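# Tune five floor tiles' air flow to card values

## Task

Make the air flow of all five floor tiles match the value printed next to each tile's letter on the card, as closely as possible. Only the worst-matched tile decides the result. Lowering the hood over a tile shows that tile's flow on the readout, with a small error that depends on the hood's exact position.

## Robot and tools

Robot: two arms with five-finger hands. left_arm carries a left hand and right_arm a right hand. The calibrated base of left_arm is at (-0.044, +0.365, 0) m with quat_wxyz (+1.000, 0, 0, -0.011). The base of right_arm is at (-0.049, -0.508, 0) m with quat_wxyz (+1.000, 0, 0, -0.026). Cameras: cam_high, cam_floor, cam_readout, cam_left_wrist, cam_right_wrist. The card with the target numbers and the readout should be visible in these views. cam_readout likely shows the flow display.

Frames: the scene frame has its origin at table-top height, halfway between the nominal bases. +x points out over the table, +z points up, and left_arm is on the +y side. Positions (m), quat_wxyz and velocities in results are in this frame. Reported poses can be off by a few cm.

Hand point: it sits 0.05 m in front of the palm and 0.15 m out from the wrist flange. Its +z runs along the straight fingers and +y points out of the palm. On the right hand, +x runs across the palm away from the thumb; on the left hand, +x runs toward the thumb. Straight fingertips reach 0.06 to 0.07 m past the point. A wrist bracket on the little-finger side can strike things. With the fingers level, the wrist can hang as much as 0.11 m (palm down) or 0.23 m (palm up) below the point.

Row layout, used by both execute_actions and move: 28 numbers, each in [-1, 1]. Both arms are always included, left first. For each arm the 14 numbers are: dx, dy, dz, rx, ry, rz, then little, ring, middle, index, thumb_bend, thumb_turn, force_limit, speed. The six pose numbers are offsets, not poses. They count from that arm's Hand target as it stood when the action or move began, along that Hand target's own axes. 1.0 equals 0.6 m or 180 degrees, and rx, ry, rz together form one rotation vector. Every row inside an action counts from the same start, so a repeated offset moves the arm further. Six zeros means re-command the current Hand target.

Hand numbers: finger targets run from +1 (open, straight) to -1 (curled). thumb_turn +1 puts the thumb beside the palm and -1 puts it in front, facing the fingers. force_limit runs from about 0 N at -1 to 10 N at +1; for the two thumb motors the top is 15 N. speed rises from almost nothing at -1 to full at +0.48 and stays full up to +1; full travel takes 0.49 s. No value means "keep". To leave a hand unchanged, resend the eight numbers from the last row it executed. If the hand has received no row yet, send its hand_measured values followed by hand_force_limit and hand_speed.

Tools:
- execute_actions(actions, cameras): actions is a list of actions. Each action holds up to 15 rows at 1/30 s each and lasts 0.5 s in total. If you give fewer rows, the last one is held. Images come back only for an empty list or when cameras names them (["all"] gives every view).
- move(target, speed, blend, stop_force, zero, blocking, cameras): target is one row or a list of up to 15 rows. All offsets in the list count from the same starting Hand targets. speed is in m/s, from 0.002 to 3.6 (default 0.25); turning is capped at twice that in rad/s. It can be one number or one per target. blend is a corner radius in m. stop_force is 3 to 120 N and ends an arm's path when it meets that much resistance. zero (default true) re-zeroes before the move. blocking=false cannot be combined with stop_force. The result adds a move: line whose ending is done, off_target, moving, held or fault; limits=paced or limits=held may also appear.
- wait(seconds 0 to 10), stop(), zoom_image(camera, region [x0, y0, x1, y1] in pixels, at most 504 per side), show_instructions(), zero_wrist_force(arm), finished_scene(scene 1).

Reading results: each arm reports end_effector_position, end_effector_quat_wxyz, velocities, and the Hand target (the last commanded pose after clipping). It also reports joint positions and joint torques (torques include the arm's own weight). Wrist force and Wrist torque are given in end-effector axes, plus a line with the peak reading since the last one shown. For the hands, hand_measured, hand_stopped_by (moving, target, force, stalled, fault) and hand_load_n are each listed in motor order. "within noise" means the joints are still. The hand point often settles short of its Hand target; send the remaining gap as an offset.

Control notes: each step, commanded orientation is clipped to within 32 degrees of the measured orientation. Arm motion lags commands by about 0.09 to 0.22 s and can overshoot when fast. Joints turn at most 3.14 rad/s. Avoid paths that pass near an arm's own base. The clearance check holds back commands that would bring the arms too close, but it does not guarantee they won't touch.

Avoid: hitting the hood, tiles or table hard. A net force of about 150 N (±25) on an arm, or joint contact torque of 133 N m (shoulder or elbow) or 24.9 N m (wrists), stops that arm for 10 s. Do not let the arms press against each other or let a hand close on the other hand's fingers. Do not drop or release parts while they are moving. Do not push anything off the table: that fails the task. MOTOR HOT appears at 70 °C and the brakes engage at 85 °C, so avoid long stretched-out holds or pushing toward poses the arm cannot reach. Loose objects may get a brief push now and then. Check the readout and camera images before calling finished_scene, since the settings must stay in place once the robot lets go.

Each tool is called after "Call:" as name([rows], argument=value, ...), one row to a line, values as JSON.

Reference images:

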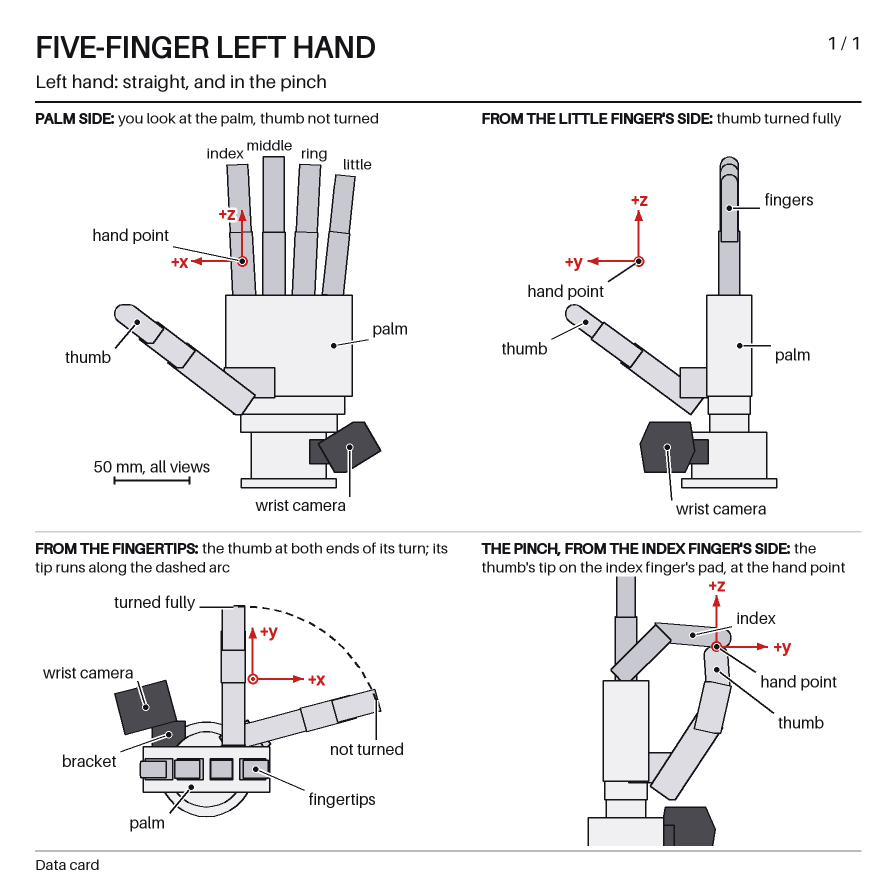

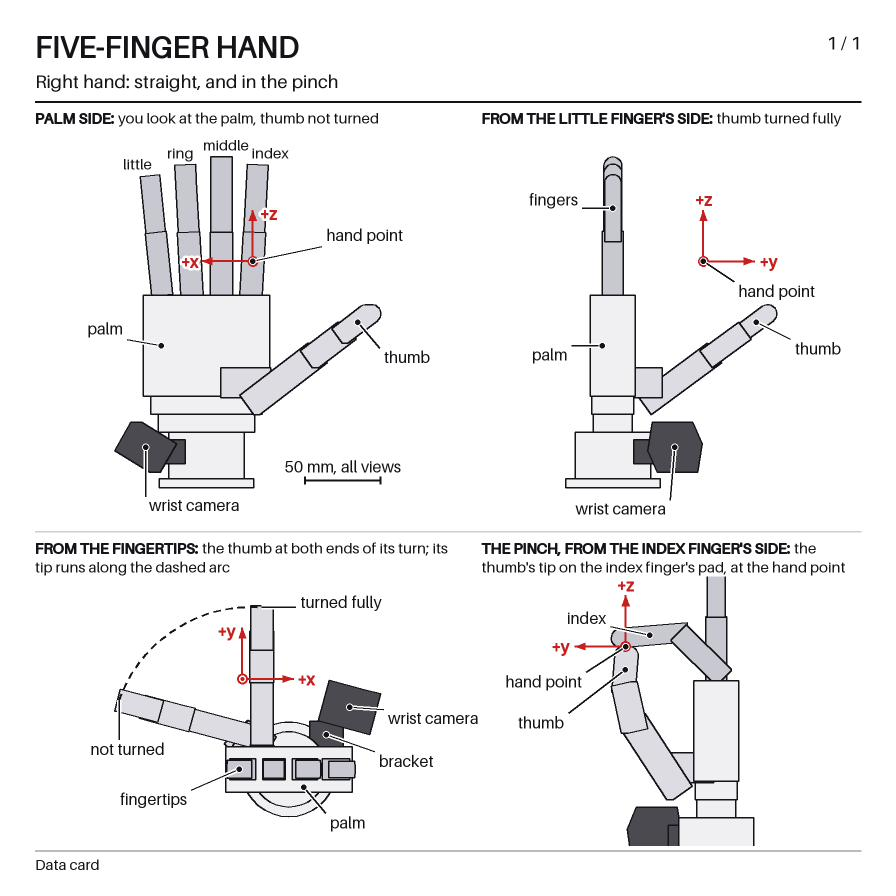

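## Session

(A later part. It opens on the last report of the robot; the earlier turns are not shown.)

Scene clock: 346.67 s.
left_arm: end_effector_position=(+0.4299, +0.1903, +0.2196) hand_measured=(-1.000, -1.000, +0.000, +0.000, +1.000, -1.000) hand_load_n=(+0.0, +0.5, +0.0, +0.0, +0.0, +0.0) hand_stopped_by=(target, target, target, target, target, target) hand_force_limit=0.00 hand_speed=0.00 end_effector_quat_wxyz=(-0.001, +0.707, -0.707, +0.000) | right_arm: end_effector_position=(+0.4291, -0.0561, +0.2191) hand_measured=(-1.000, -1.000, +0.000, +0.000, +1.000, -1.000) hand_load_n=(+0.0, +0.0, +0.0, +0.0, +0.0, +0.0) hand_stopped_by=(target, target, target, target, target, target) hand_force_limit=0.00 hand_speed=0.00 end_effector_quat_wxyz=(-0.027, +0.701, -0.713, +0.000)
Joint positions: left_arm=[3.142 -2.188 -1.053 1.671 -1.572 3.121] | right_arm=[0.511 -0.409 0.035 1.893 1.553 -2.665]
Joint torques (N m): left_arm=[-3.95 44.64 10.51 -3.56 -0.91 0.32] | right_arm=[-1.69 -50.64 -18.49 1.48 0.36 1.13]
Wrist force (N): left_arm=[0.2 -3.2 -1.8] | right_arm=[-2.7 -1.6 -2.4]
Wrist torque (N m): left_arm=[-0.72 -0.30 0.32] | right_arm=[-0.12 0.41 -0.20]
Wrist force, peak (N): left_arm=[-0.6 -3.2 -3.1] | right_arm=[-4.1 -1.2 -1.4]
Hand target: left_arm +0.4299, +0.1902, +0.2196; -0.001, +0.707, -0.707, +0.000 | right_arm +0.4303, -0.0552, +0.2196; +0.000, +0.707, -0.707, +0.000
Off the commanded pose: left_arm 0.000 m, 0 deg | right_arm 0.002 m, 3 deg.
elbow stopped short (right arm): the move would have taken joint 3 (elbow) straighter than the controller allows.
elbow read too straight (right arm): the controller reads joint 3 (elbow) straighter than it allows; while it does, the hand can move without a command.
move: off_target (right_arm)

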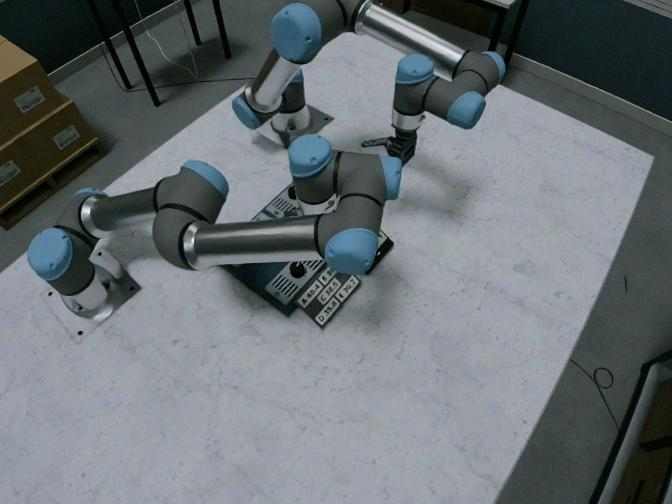

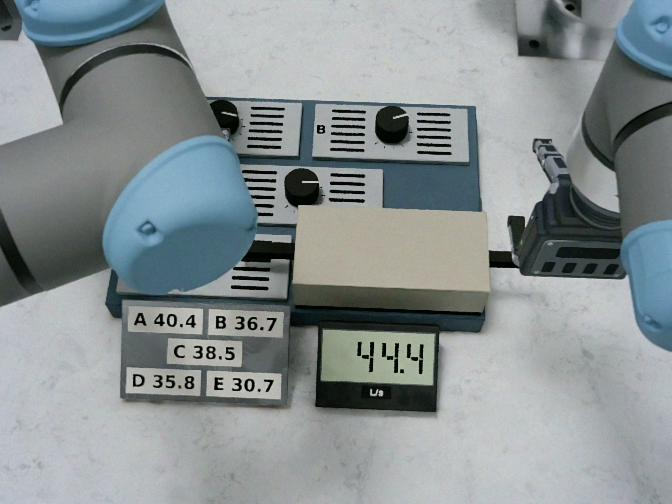

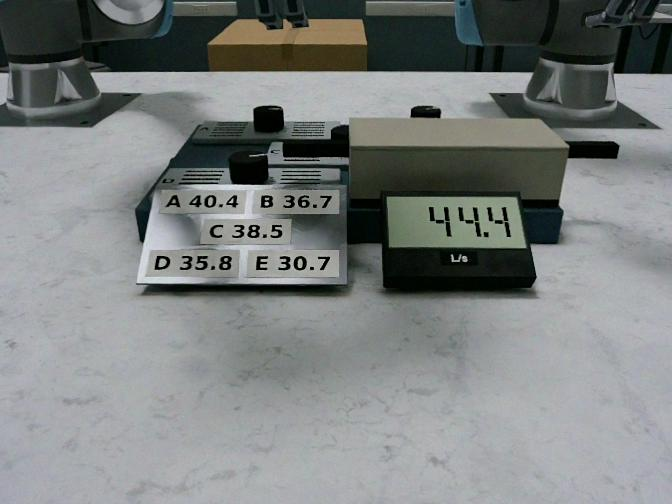

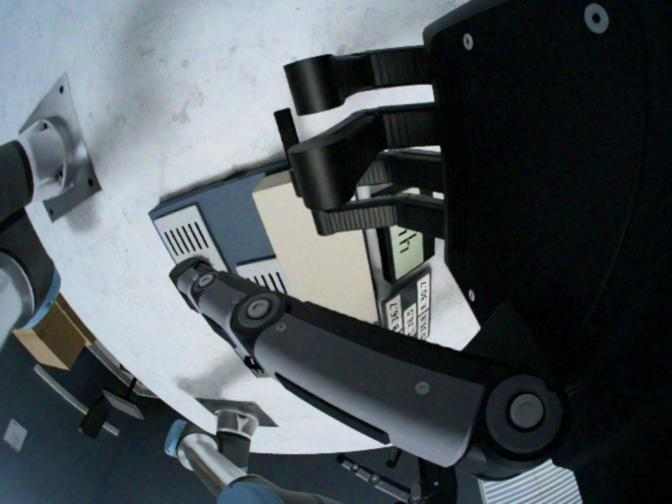

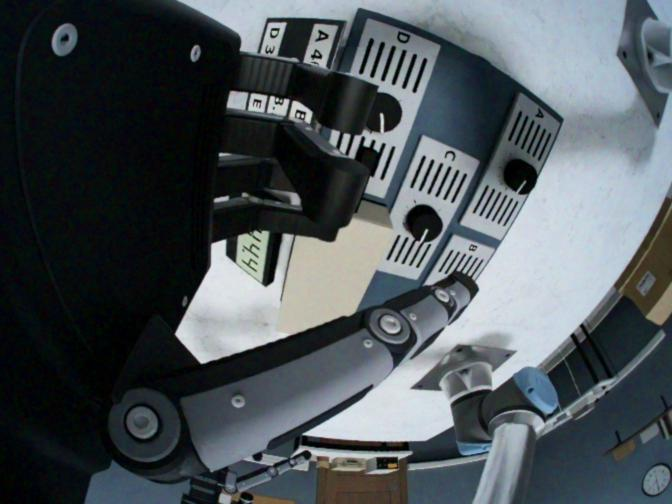

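Call:
zoom_image(camera="cam_readout", region=[220, 0, 420, 150])

Call:
zoom_image(camera="cam_readout", region=[540, 0, 672, 100])

Call:
zoom_image(camera="cam_floor", region=[460, 120, 672, 300])

Scaled by 2.520 from the camera's 672x504 image, which has a finer 960x720 frame.

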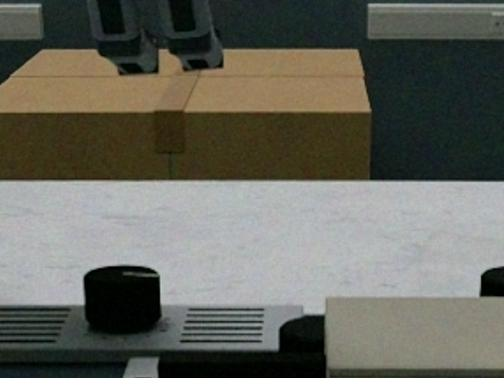

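Scaled by 3.818 from the camera's 672x504 image, which has a finer 960x720 frame.

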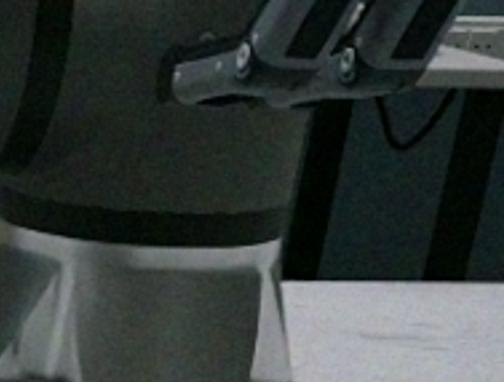

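Scaled by 2.377 from the camera's 672x504 image, which has a finer 960x720 frame.

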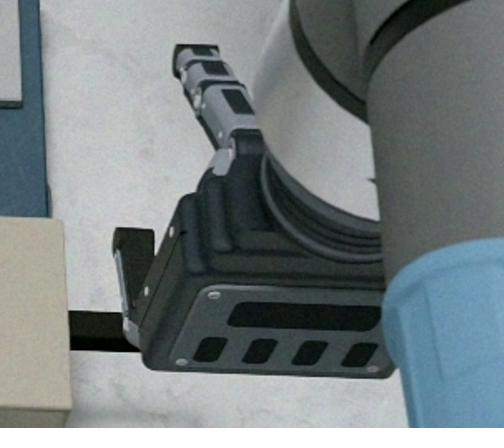

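Call:
move(target=[0, 0, 0.15, 0, 0, 0, -1, -1, 0, 0, 1, -1, 0, 0, 0, 0, 0.15, 0, 0, 0, -1, -1, 0, 0, 1, -1, 0, 0], speed=0.25, cameras=["cam_floor", "cam_readout", "cam_left_wrist", "cam_right_wrist"])

Scene clock: 365.73 s.
left_arm: end_effector_position=(+0.4299, +0.1903, +0.1297) hand_measured=(-1.000, -1.000, +0.000, +0.000, +1.000, -1.000) hand_load_n=(+0.0, +0.0, +0.0, +0.0, +0.0, +0.0) hand_stopped_by=(target, target, target, target, target, target) hand_force_limit=0.00 hand_speed=0.00 end_effector_quat_wxyz=(-0.001, +0.707, -0.707, +0.000) end_effector_velocity=(+0.000, +0.000, -0.001) end_effector_angular_velocity=(+0.000, -0.002, -0.001) | right_arm: end_effector_position=(+0.4302, -0.0552, +0.1297) hand_measured=(-1.000, -1.000, +0.000, +0.000, +1.000, -1.000) hand_load_n=(+0.0, +0.0, +0.0, +0.0, +0.0, +0.0) hand_stopped_by=(target, target, target, target, target, target) hand_force_limit=0.00 hand_speed=0.00 end_effector_quat_wxyz=(+0.000, +0.707, -0.707, +0.000)
Joint positions: left_arm=[3.143 -2.235 -1.21 1.875 -1.572 3.121] | right_arm=[0.519 -0.462 0.39 1.643 1.572 -2.673]
Joint velocities: left_arm=[0 -0.001 -0.002 0.005 0 0.001] | right_arm=[within noise]
Joint torques (N m): left_arm=[9.1 48.34 9.7 -0.27 1.38 2.06] | right_arm=[-11.85 -52.75 -12.39 0.78 -1.15 1.75]
Wrist force (N): left_arm=[0.3 -3.8 -1.5] | right_arm=[-2.8 -1.2 -2.3]
Wrist torque (N m): left_arm=[-0.85 -0.31 0.38] | right_arm=[-0.06 0.45 -0.19]
Wrist force, peak (N): left_arm=[0.3 -3.2 -3.8] | right_arm=[-2.5 -1.2 -4.8]
Hand target: left_arm +0.4299, +0.1903, +0.1296; -0.001, +0.707, -0.707, +0.000 | right_arm +0.4303, -0.0553, +0.1296; +0.000, +0.707, -0.707, +0.000
Off the commanded pose: left_arm 0.000 m, 0 deg | right_arm 0.000 m, 0 deg.
move: done
Images, in order (width x height): cam_floor 672x504, cam_readout 672x504, cam_left_wrist 672x504, cam_right_wrist 672x504.

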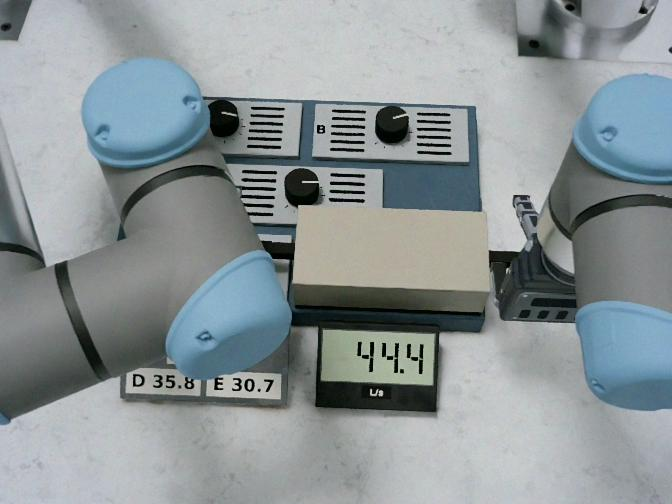

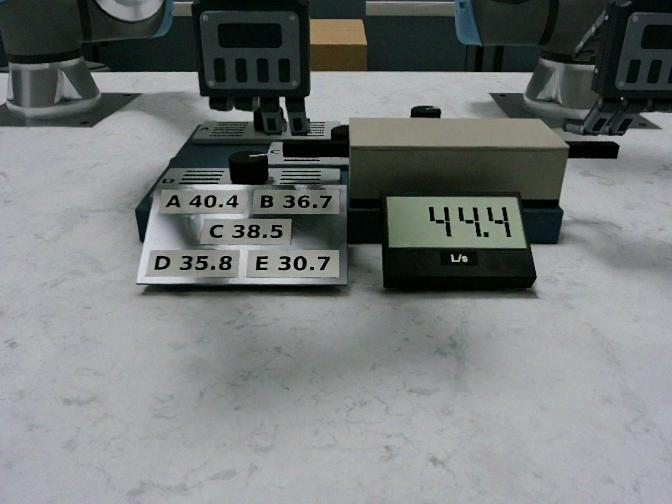

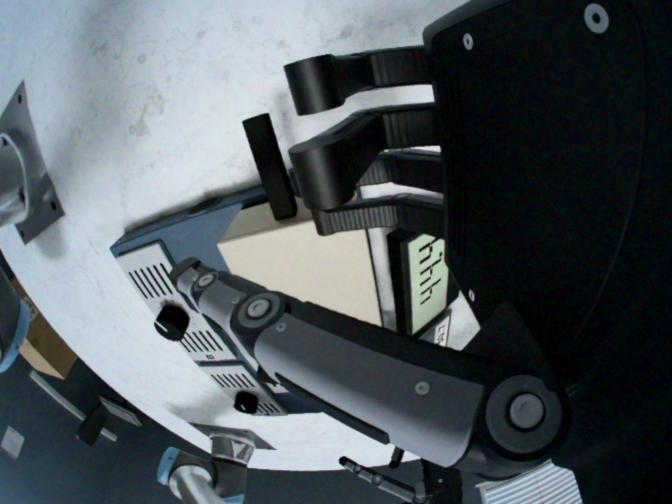

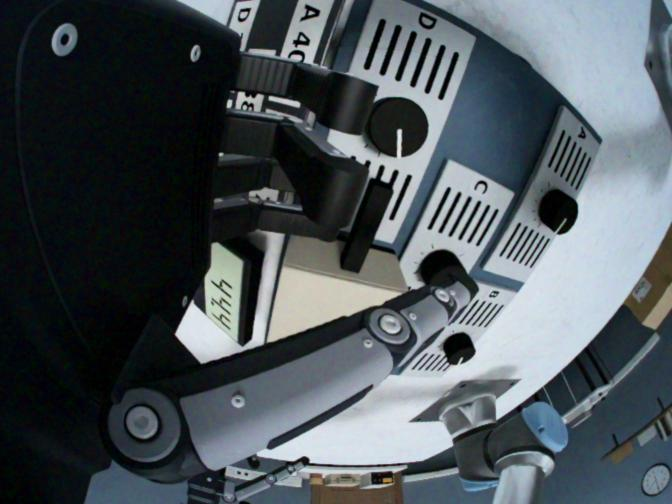

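Call:
zoom_image(camera="cam_readout", region=[180, 0, 400, 180])

Call:
zoom_image(camera="cam_readout", region=[540, 0, 672, 180])

Call:
zoom_image(camera="cam_floor", region=[440, 160, 640, 360])

Scaled by 2.291 from the camera's 672x504 image, which has a finer 960x720 frame.

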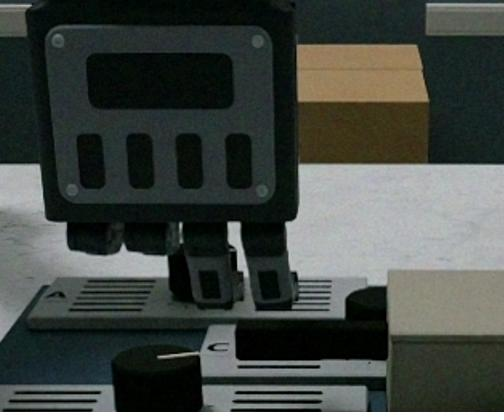

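Scaled by 2.800 from the camera's 672x504 image, which has a finer 960x720 frame.

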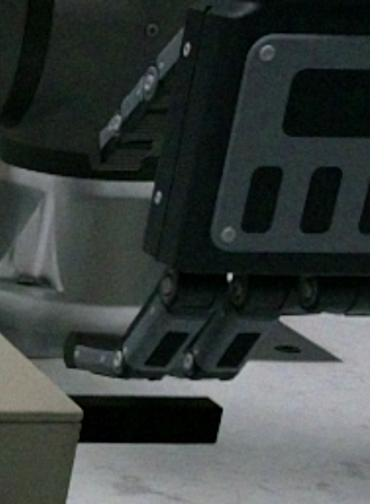

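Scaled by 2.520 from the camera's 672x504 image, which has a finer 960x720 frame.

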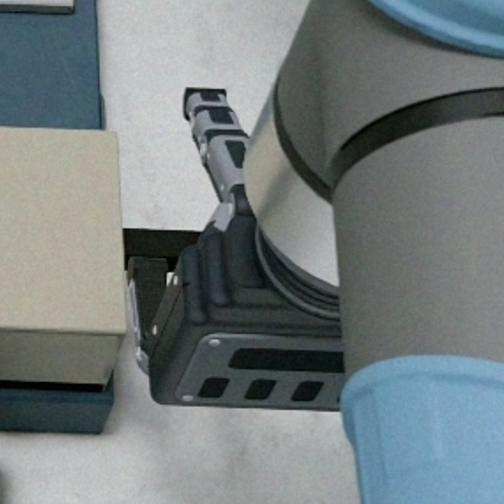

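Call:
move([
  [-0.0367, -0.0083, 0, 0, 0, 0, -1, -1, 0, 0, 1, -1, 0, 0, -0.0367, -0.0083, 0, 0, 0, 0, -1, -1, 0, 0, 1, -1, 0, 0],
  [-0.0367, -0.0083, 0.0978, 0, 0, 0, -1, -1, 0, 0, 1, -1, 0, 0, -0.0367, -0.0083, 0.0978, 0, 0, 0, -1, -1, 0, 0, 1, -1, 0, 0],
], speed=0.12, stop_force=15, cameras=["cam_floor", "cam_readout", "cam_left_wrist", "cam_right_wrist"])

Call:
zoom_image(camera="cam_readout", region=[180, 40, 400, 220])

Call:
zoom_image(camera="cam_readout", region=[520, 40, 672, 220])

Call:
zoom_image(camera="cam_floor", region=[440, 160, 640, 360])

Scene clock: 404.10 s.
left_arm: end_effector_position=(+0.4350, +0.2124, +0.0709) hand_measured=(-1.000, -1.000, +0.000, +0.000, +1.000, -1.000) hand_load_n=(+0.0, +0.0, +0.5, +0.0, +0.0, +0.0) hand_stopped_by=(target, target, target, target, target, target) hand_force_limit=0.00 hand_speed=0.00 end_effector_quat_wxyz=(-0.001, +0.707, -0.707, +0.000) | right_arm: end_effector_position=(+0.4349, -0.0334, +0.0848) hand_measured=(-1.000, -1.000, -0.052, -0.056, +1.000, -1.000) hand_load_n=(+0.0, +0.0, +0.0, +0.0, +0.0, +0.0) hand_stopped_by=(target, target, target, target, target, target) hand_force_limit=0.00 hand_speed=0.00 end_effector_quat_wxyz=(+0.002, +0.708, -0.707, +0.000)
Joint positions: left_arm=[3.184 -2.286 -1.282 1.998 -1.572 3.163] | right_arm=[0.545 -0.351 0.285 1.641 1.573 -2.649]
Joint torques (N m): left_arm=[7.09 54.89 9.54 -0.35 0.94 1.96] | right_arm=[14.2 -63.75 -11.04 0.1 -1.01 -1.85]
Wrist force (N): left_arm=[0.9 -3.6 -1.5] | right_arm=[-2.7 -1.2 -2.5]
Wrist torque (N m): left_arm=[-0.81 -0.40 0.52] | right_arm=[-0.06 0.44 -0.20]
Wrist force, peak (N): left_arm=[-0.3 -3.8 -3.1] | right_arm=[-0.4 -14.4 -106.2]
Hand target: left_arm +0.4350, +0.2124, +0.0709; -0.001, +0.707, -0.707, +0.000 | right_arm +0.4349, -0.0334, +0.0848; +0.002, +0.708, -0.707, +0.000 (not the last commanded pose)
Off the commanded pose: left_arm 0.000 m, 0 deg | right_arm 0.014 m, 0 deg.
move: contact (right_arm)
Images, in order (width x height): cam_floor 672x504, cam_readout 672x504, cam_left_wrist 672x504, cam_right_wrist 672x504.

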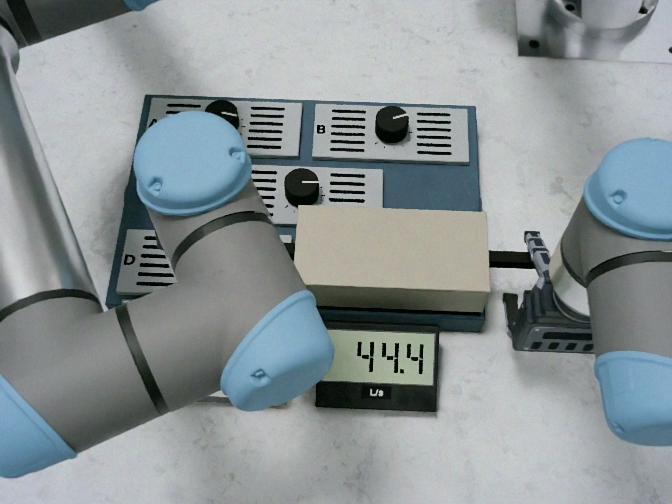

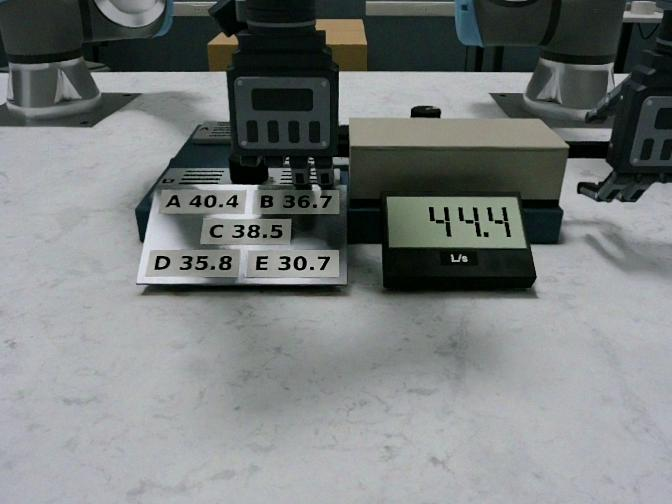

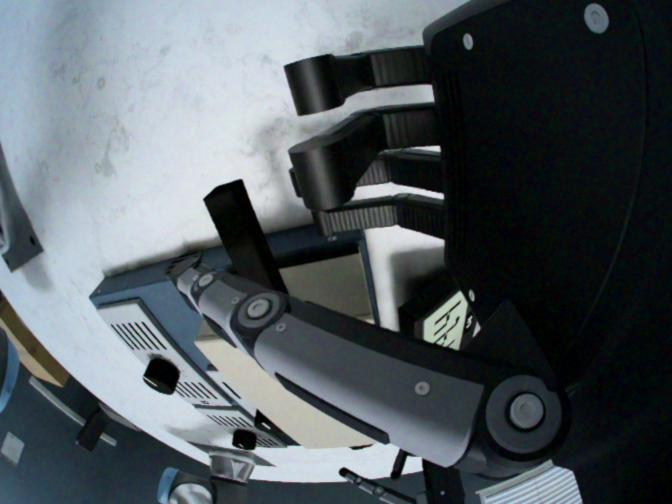

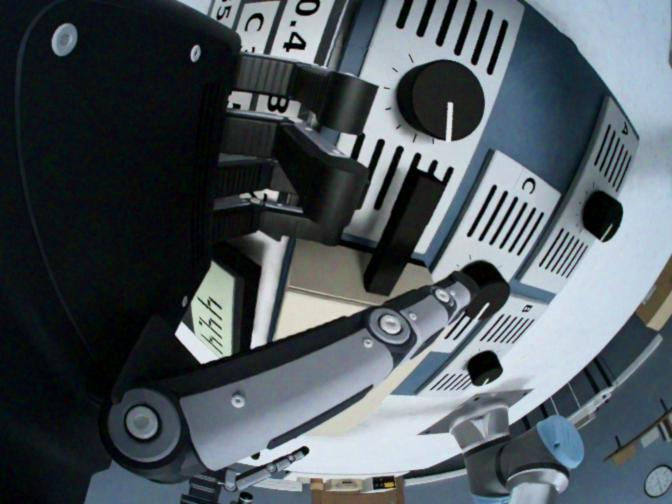

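Scaled by 2.291 from the camera's 672x504 image, which has a finer 960x720 frame.

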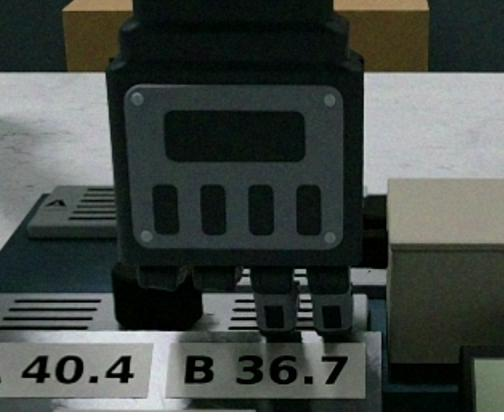

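Scaled by 2.800 from the camera's 672x504 image, which has a finer 960x720 frame.

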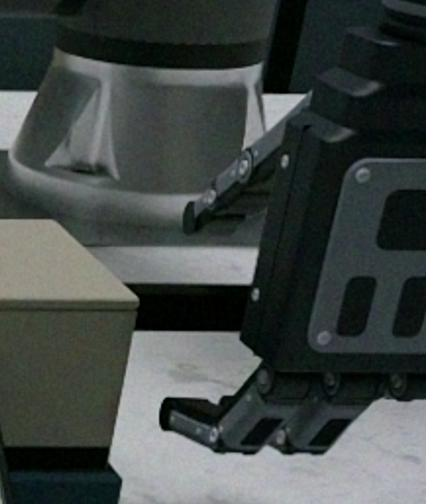

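Scaled by 2.520 from the camera's 672x504 image, which has a finer 960x720 frame.

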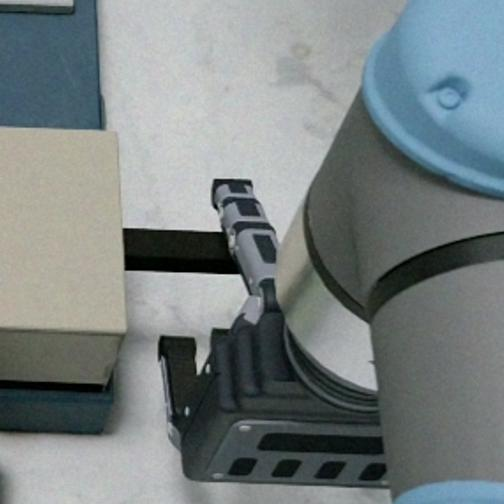

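Call:
move([
  [0, 0, -0.09, 0, 0, 0, -1, -1, 0, 0, 1, -1, 0, 0, 0, 0, -0.083, 0, 0, 0, -1, -1, 0, 0, 1, -1, 0, 0],
  [0, 0.0433, -0.09, 0.25, 0, 0, -1, -1, 0, 0, 1, -1, 0, 0, 0, 0.0433, -0.067, 0.25, 0, 0, -1, -1, 0, 0, 1, -1, 0, 0],
], speed=0.25, blend=0.01, cameras=["cam_floor", "cam_readout", "cam_left_wrist", "cam_right_wrist"])

Call:
zoom_image(camera="cam_readout", region=[180, 40, 400, 220])

Call:
zoom_image(camera="cam_readout", region=[500, 40, 672, 220])

Call:
zoom_image(camera="cam_floor", region=[440, 160, 640, 360])

Scene clock: 531.87 s.
left_arm: end_effector_position=(+0.4090, +0.2124, +0.1249) hand_measured=(-1.000, -1.000, +0.000, +0.000, +1.000, -1.000) hand_load_n=(+0.0, +0.5, +0.0, +0.0, +0.0, +0.0) hand_stopped_by=(target, target, target, target, target, target) hand_force_limit=0.00 hand_speed=0.00 end_effector_quat_wxyz=(-0.271, +0.653, -0.654, +0.271) end_effector_velocity=(+0.001, +0.001, -0.001) end_effector_angular_velocity=(+0.002, -0.004, +0.001) | right_arm: end_effector_position=(+0.4090, -0.0332, +0.1250) hand_measured=(-1.000, -1.000, -0.052, -0.056, +1.000, -1.000) hand_load_n=(+0.0, +0.5, +0.0, +0.0, +0.0, +0.0) hand_stopped_by=(target, target, target, target, target, target) hand_force_limit=0.00 hand_speed=0.00 end_effector_quat_wxyz=(-0.269, +0.655, -0.653, +0.271)
Joint positions: left_arm=[3.198 -1.645 -1.949 2.809 -1.546 3.168] | right_arm=[0.747 -0.98 1.264 0.636 2.041 -2.61]
Joint velocities: left_arm=[0.001 -0.001 -0.002 0.007 -0.001 0.001] | right_arm=[within noise]
Joint torques (N m): left_arm=[-3.33 27.14 9.8 1.56 -1.13 -2.45] | right_arm=[-12.41 -45.73 -13.53 -1.15 2.45 2.33]
Wrist force (N): left_arm=[0.2 -4.8 0.0] | right_arm=[-2.9 -3.0 -1.6]
Wrist torque (N m): left_arm=[-1.22 -0.16 0.62] | right_arm=[-0.27 0.40 -0.40]
Wrist force, peak (N): left_arm=[0.8 -4.5 -3.7] | right_arm=[-2.1 -1.5 -4.2]
Hand target: left_arm +0.4090, +0.2124, +0.1249; -0.271, +0.653, -0.654, +0.271 | right_arm +0.4091, -0.0332, +0.1250; -0.269, +0.655, -0.653, +0.271
Off the commanded pose: left_arm 0.000 m, 0 deg | right_arm 0.000 m, 0 deg.
move: done
Images, in order (width x height): cam_floor 672x504, cam_readout 672x504, cam_left_wrist 672x504, cam_right_wrist 672x504.

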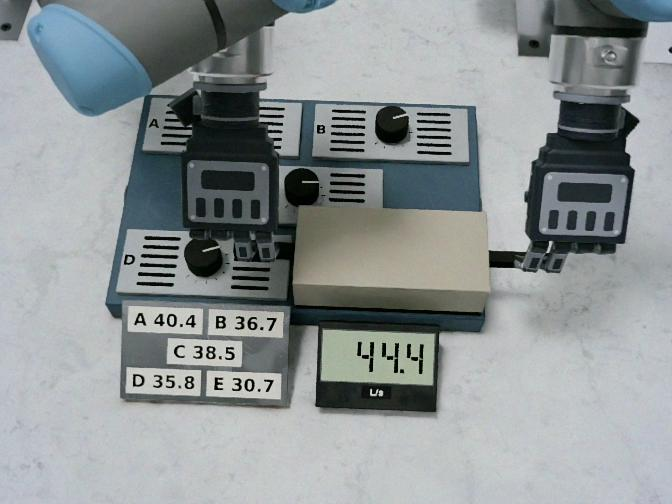

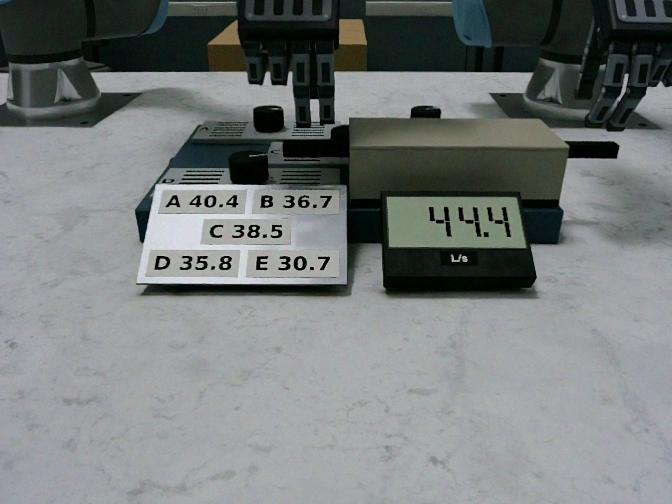

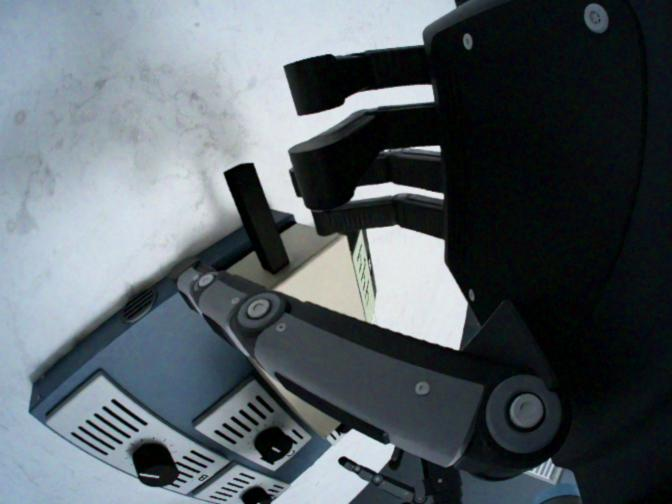

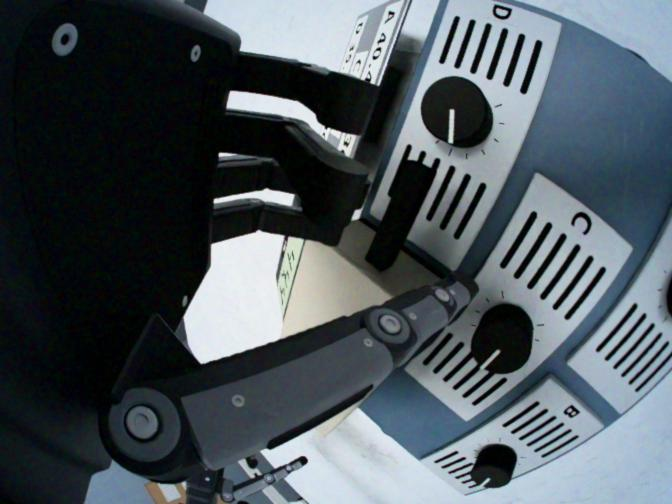

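Scaled by 2.291 from the camera's 672x504 image, which has a finer 960x720 frame.

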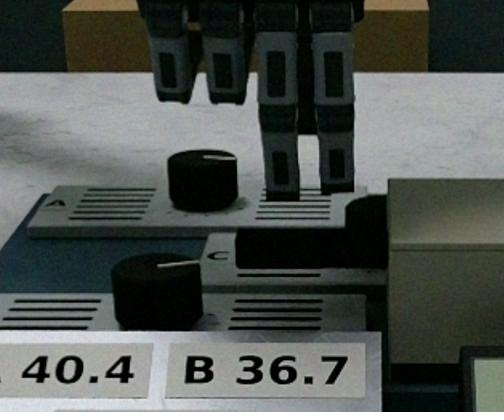

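Scaled by 2.800 from the camera's 672x504 image, which has a finer 960x720 frame.

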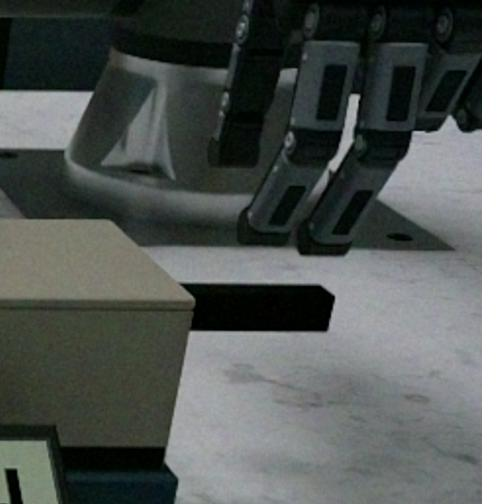

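Scaled by 2.520 from the camera's 672x504 image, which has a finer 960x720 frame.

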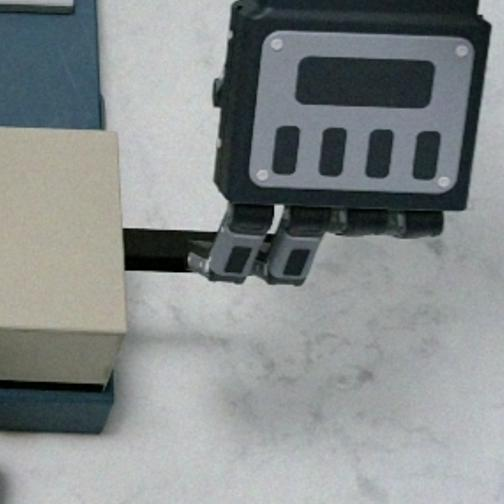

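Call:
move(target=[0, 0.053, 0.053, 0, 0, 0, -1, -1, 0, 0, 1, -1, 0, 0, 0, 0.053, 0.053, 0, 0, 0, -1, -1, 0, 0, 1, -1, 0, 0], speed=0.1, stop_force=12, cameras=["cam_floor", "cam_readout", "cam_left_wrist", "cam_right_wrist"])

Call:
zoom_image(camera="cam_readout", region=[220, 60, 400, 220])

Call:
zoom_image(camera="cam_readout", region=[520, 60, 672, 220])

Call:
zoom_image(camera="cam_floor", region=[440, 180, 600, 320])

Call:
zoom_image(camera="cam_floor", region=[180, 180, 340, 320])

Scene clock: 542.80 s.
left_arm: end_effector_position=(+0.4090, +0.2124, +0.0799) hand_measured=(-1.000, -1.000, +0.000, +0.000, +1.000, -1.000) hand_load_n=(+0.0, +0.0, +0.0, +0.0, +0.0, +0.0) hand_stopped_by=(target, target, target, target, target, target) hand_force_limit=0.00 hand_speed=0.00 end_effector_quat_wxyz=(-0.271, +0.653, -0.654, +0.271) | right_arm: end_effector_position=(+0.4089, -0.0334, +0.0801) hand_measured=(-1.000, -1.000, -0.052, -0.056, +1.000, -1.000) hand_load_n=(+0.0, +0.0, +0.0, +0.0, +0.0, +0.0) hand_stopped_by=(target, target, target, target, target, target) hand_force_limit=0.00 hand_speed=0.00 end_effector_quat_wxyz=(-0.269, +0.655, -0.653, +0.271)
Joint positions: left_arm=[3.199 -1.702 -2.017 2.934 -1.546 3.168] | right_arm=[0.747 -0.944 1.327 0.538 2.041 -2.61]
Joint torques (N m): left_arm=[4.47 33.05 8.37 1.4 1.34 1.84] | right_arm=[-13.47 -40.07 -18.24 -0.16 -0.61 -1.6]
Wrist force (N): left_arm=[0.5 -4.8 -0.3] | right_arm=[-2.7 -3.0 -1.7]
Wrist torque (N m): left_arm=[-1.22 -0.20 0.61] | right_arm=[-0.25 0.37 -0.40]
Wrist force, peak (N): left_arm=[0.3 -5.5 -0.7] | right_arm=[-2.8 -4.0 -2.3]
Hand target: left_arm +0.4090, +0.2124, +0.0799; -0.271, +0.653, -0.654, +0.271 | right_arm +0.4089, -0.0334, +0.0801; -0.269, +0.655, -0.653, +0.271
Off the commanded pose: left_arm 0.000 m, 0 deg | right_arm 0.000 m, 0 deg.
move: done
Images, in order (width x height): cam_floor 672x504, cam_readout 672x504, cam_left_wrist 672x504, cam_right_wrist 672x504.

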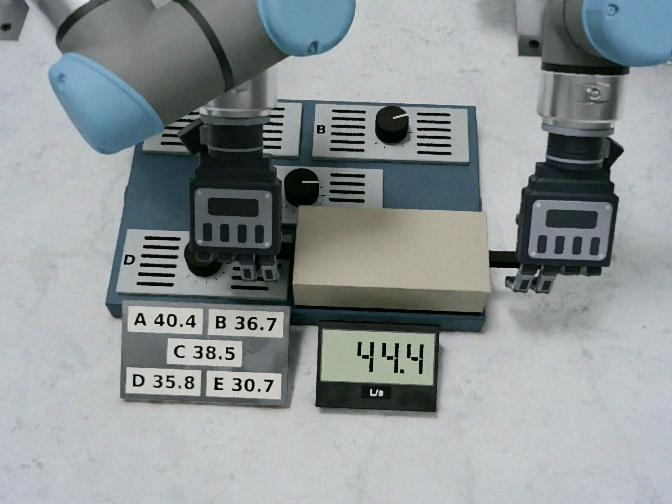

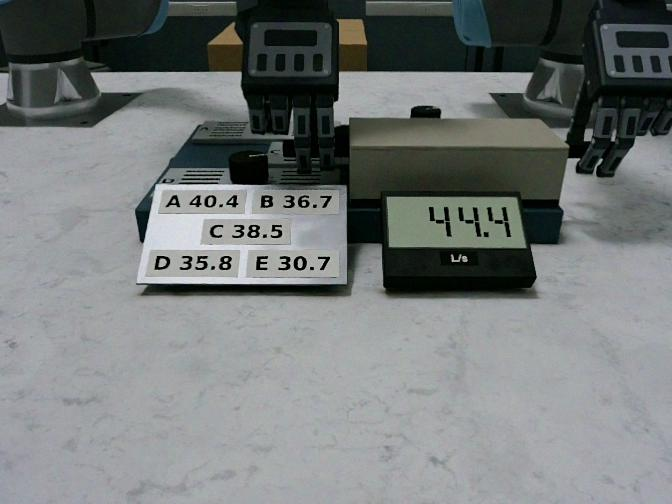

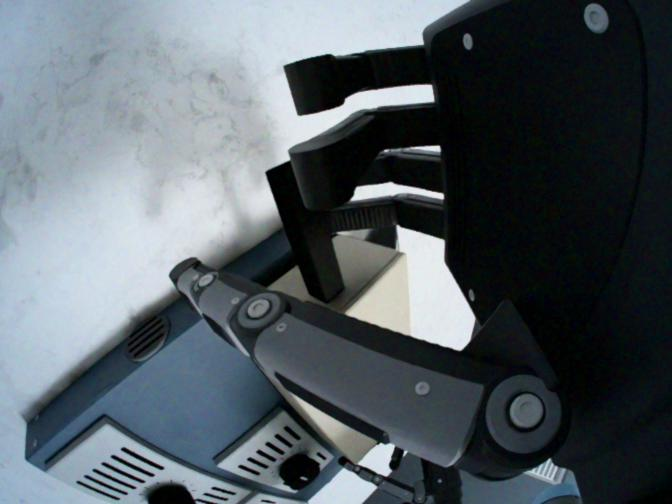

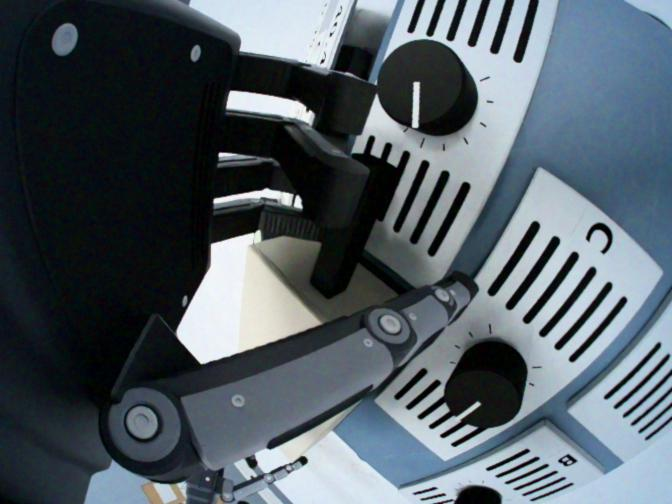

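Scaled by 2.800 from the camera's 672x504 image, which has a finer 960x720 frame.

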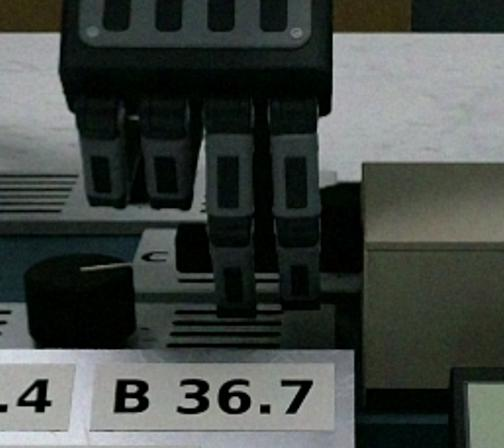

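Scaled by 3.150 from the camera's 672x504 image, which has a finer 960x720 frame.

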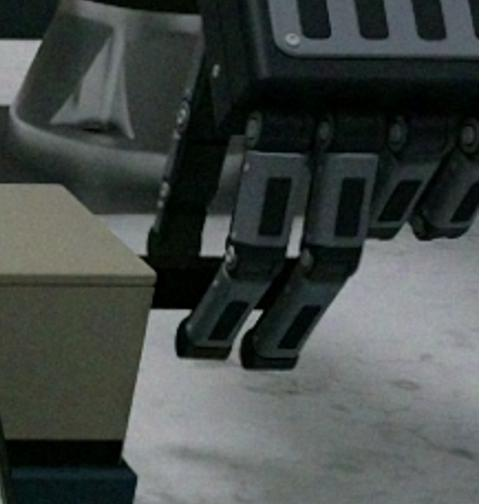

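Scaled by 3.150 from the camera's 672x504 image, which has a finer 960x720 frame.

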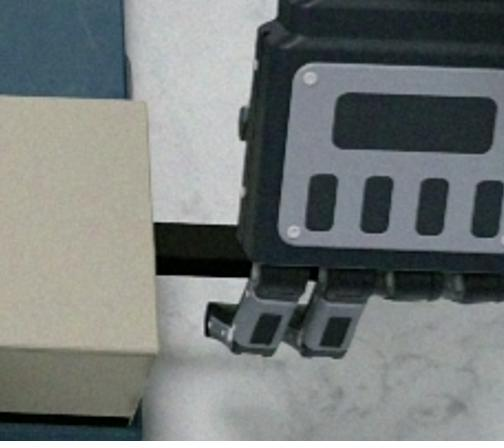

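Scaled by 3.150 from the camera's 672x504 image, which has a finer 960x720 frame.

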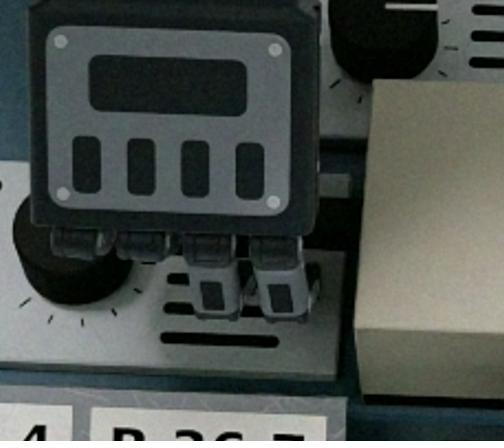

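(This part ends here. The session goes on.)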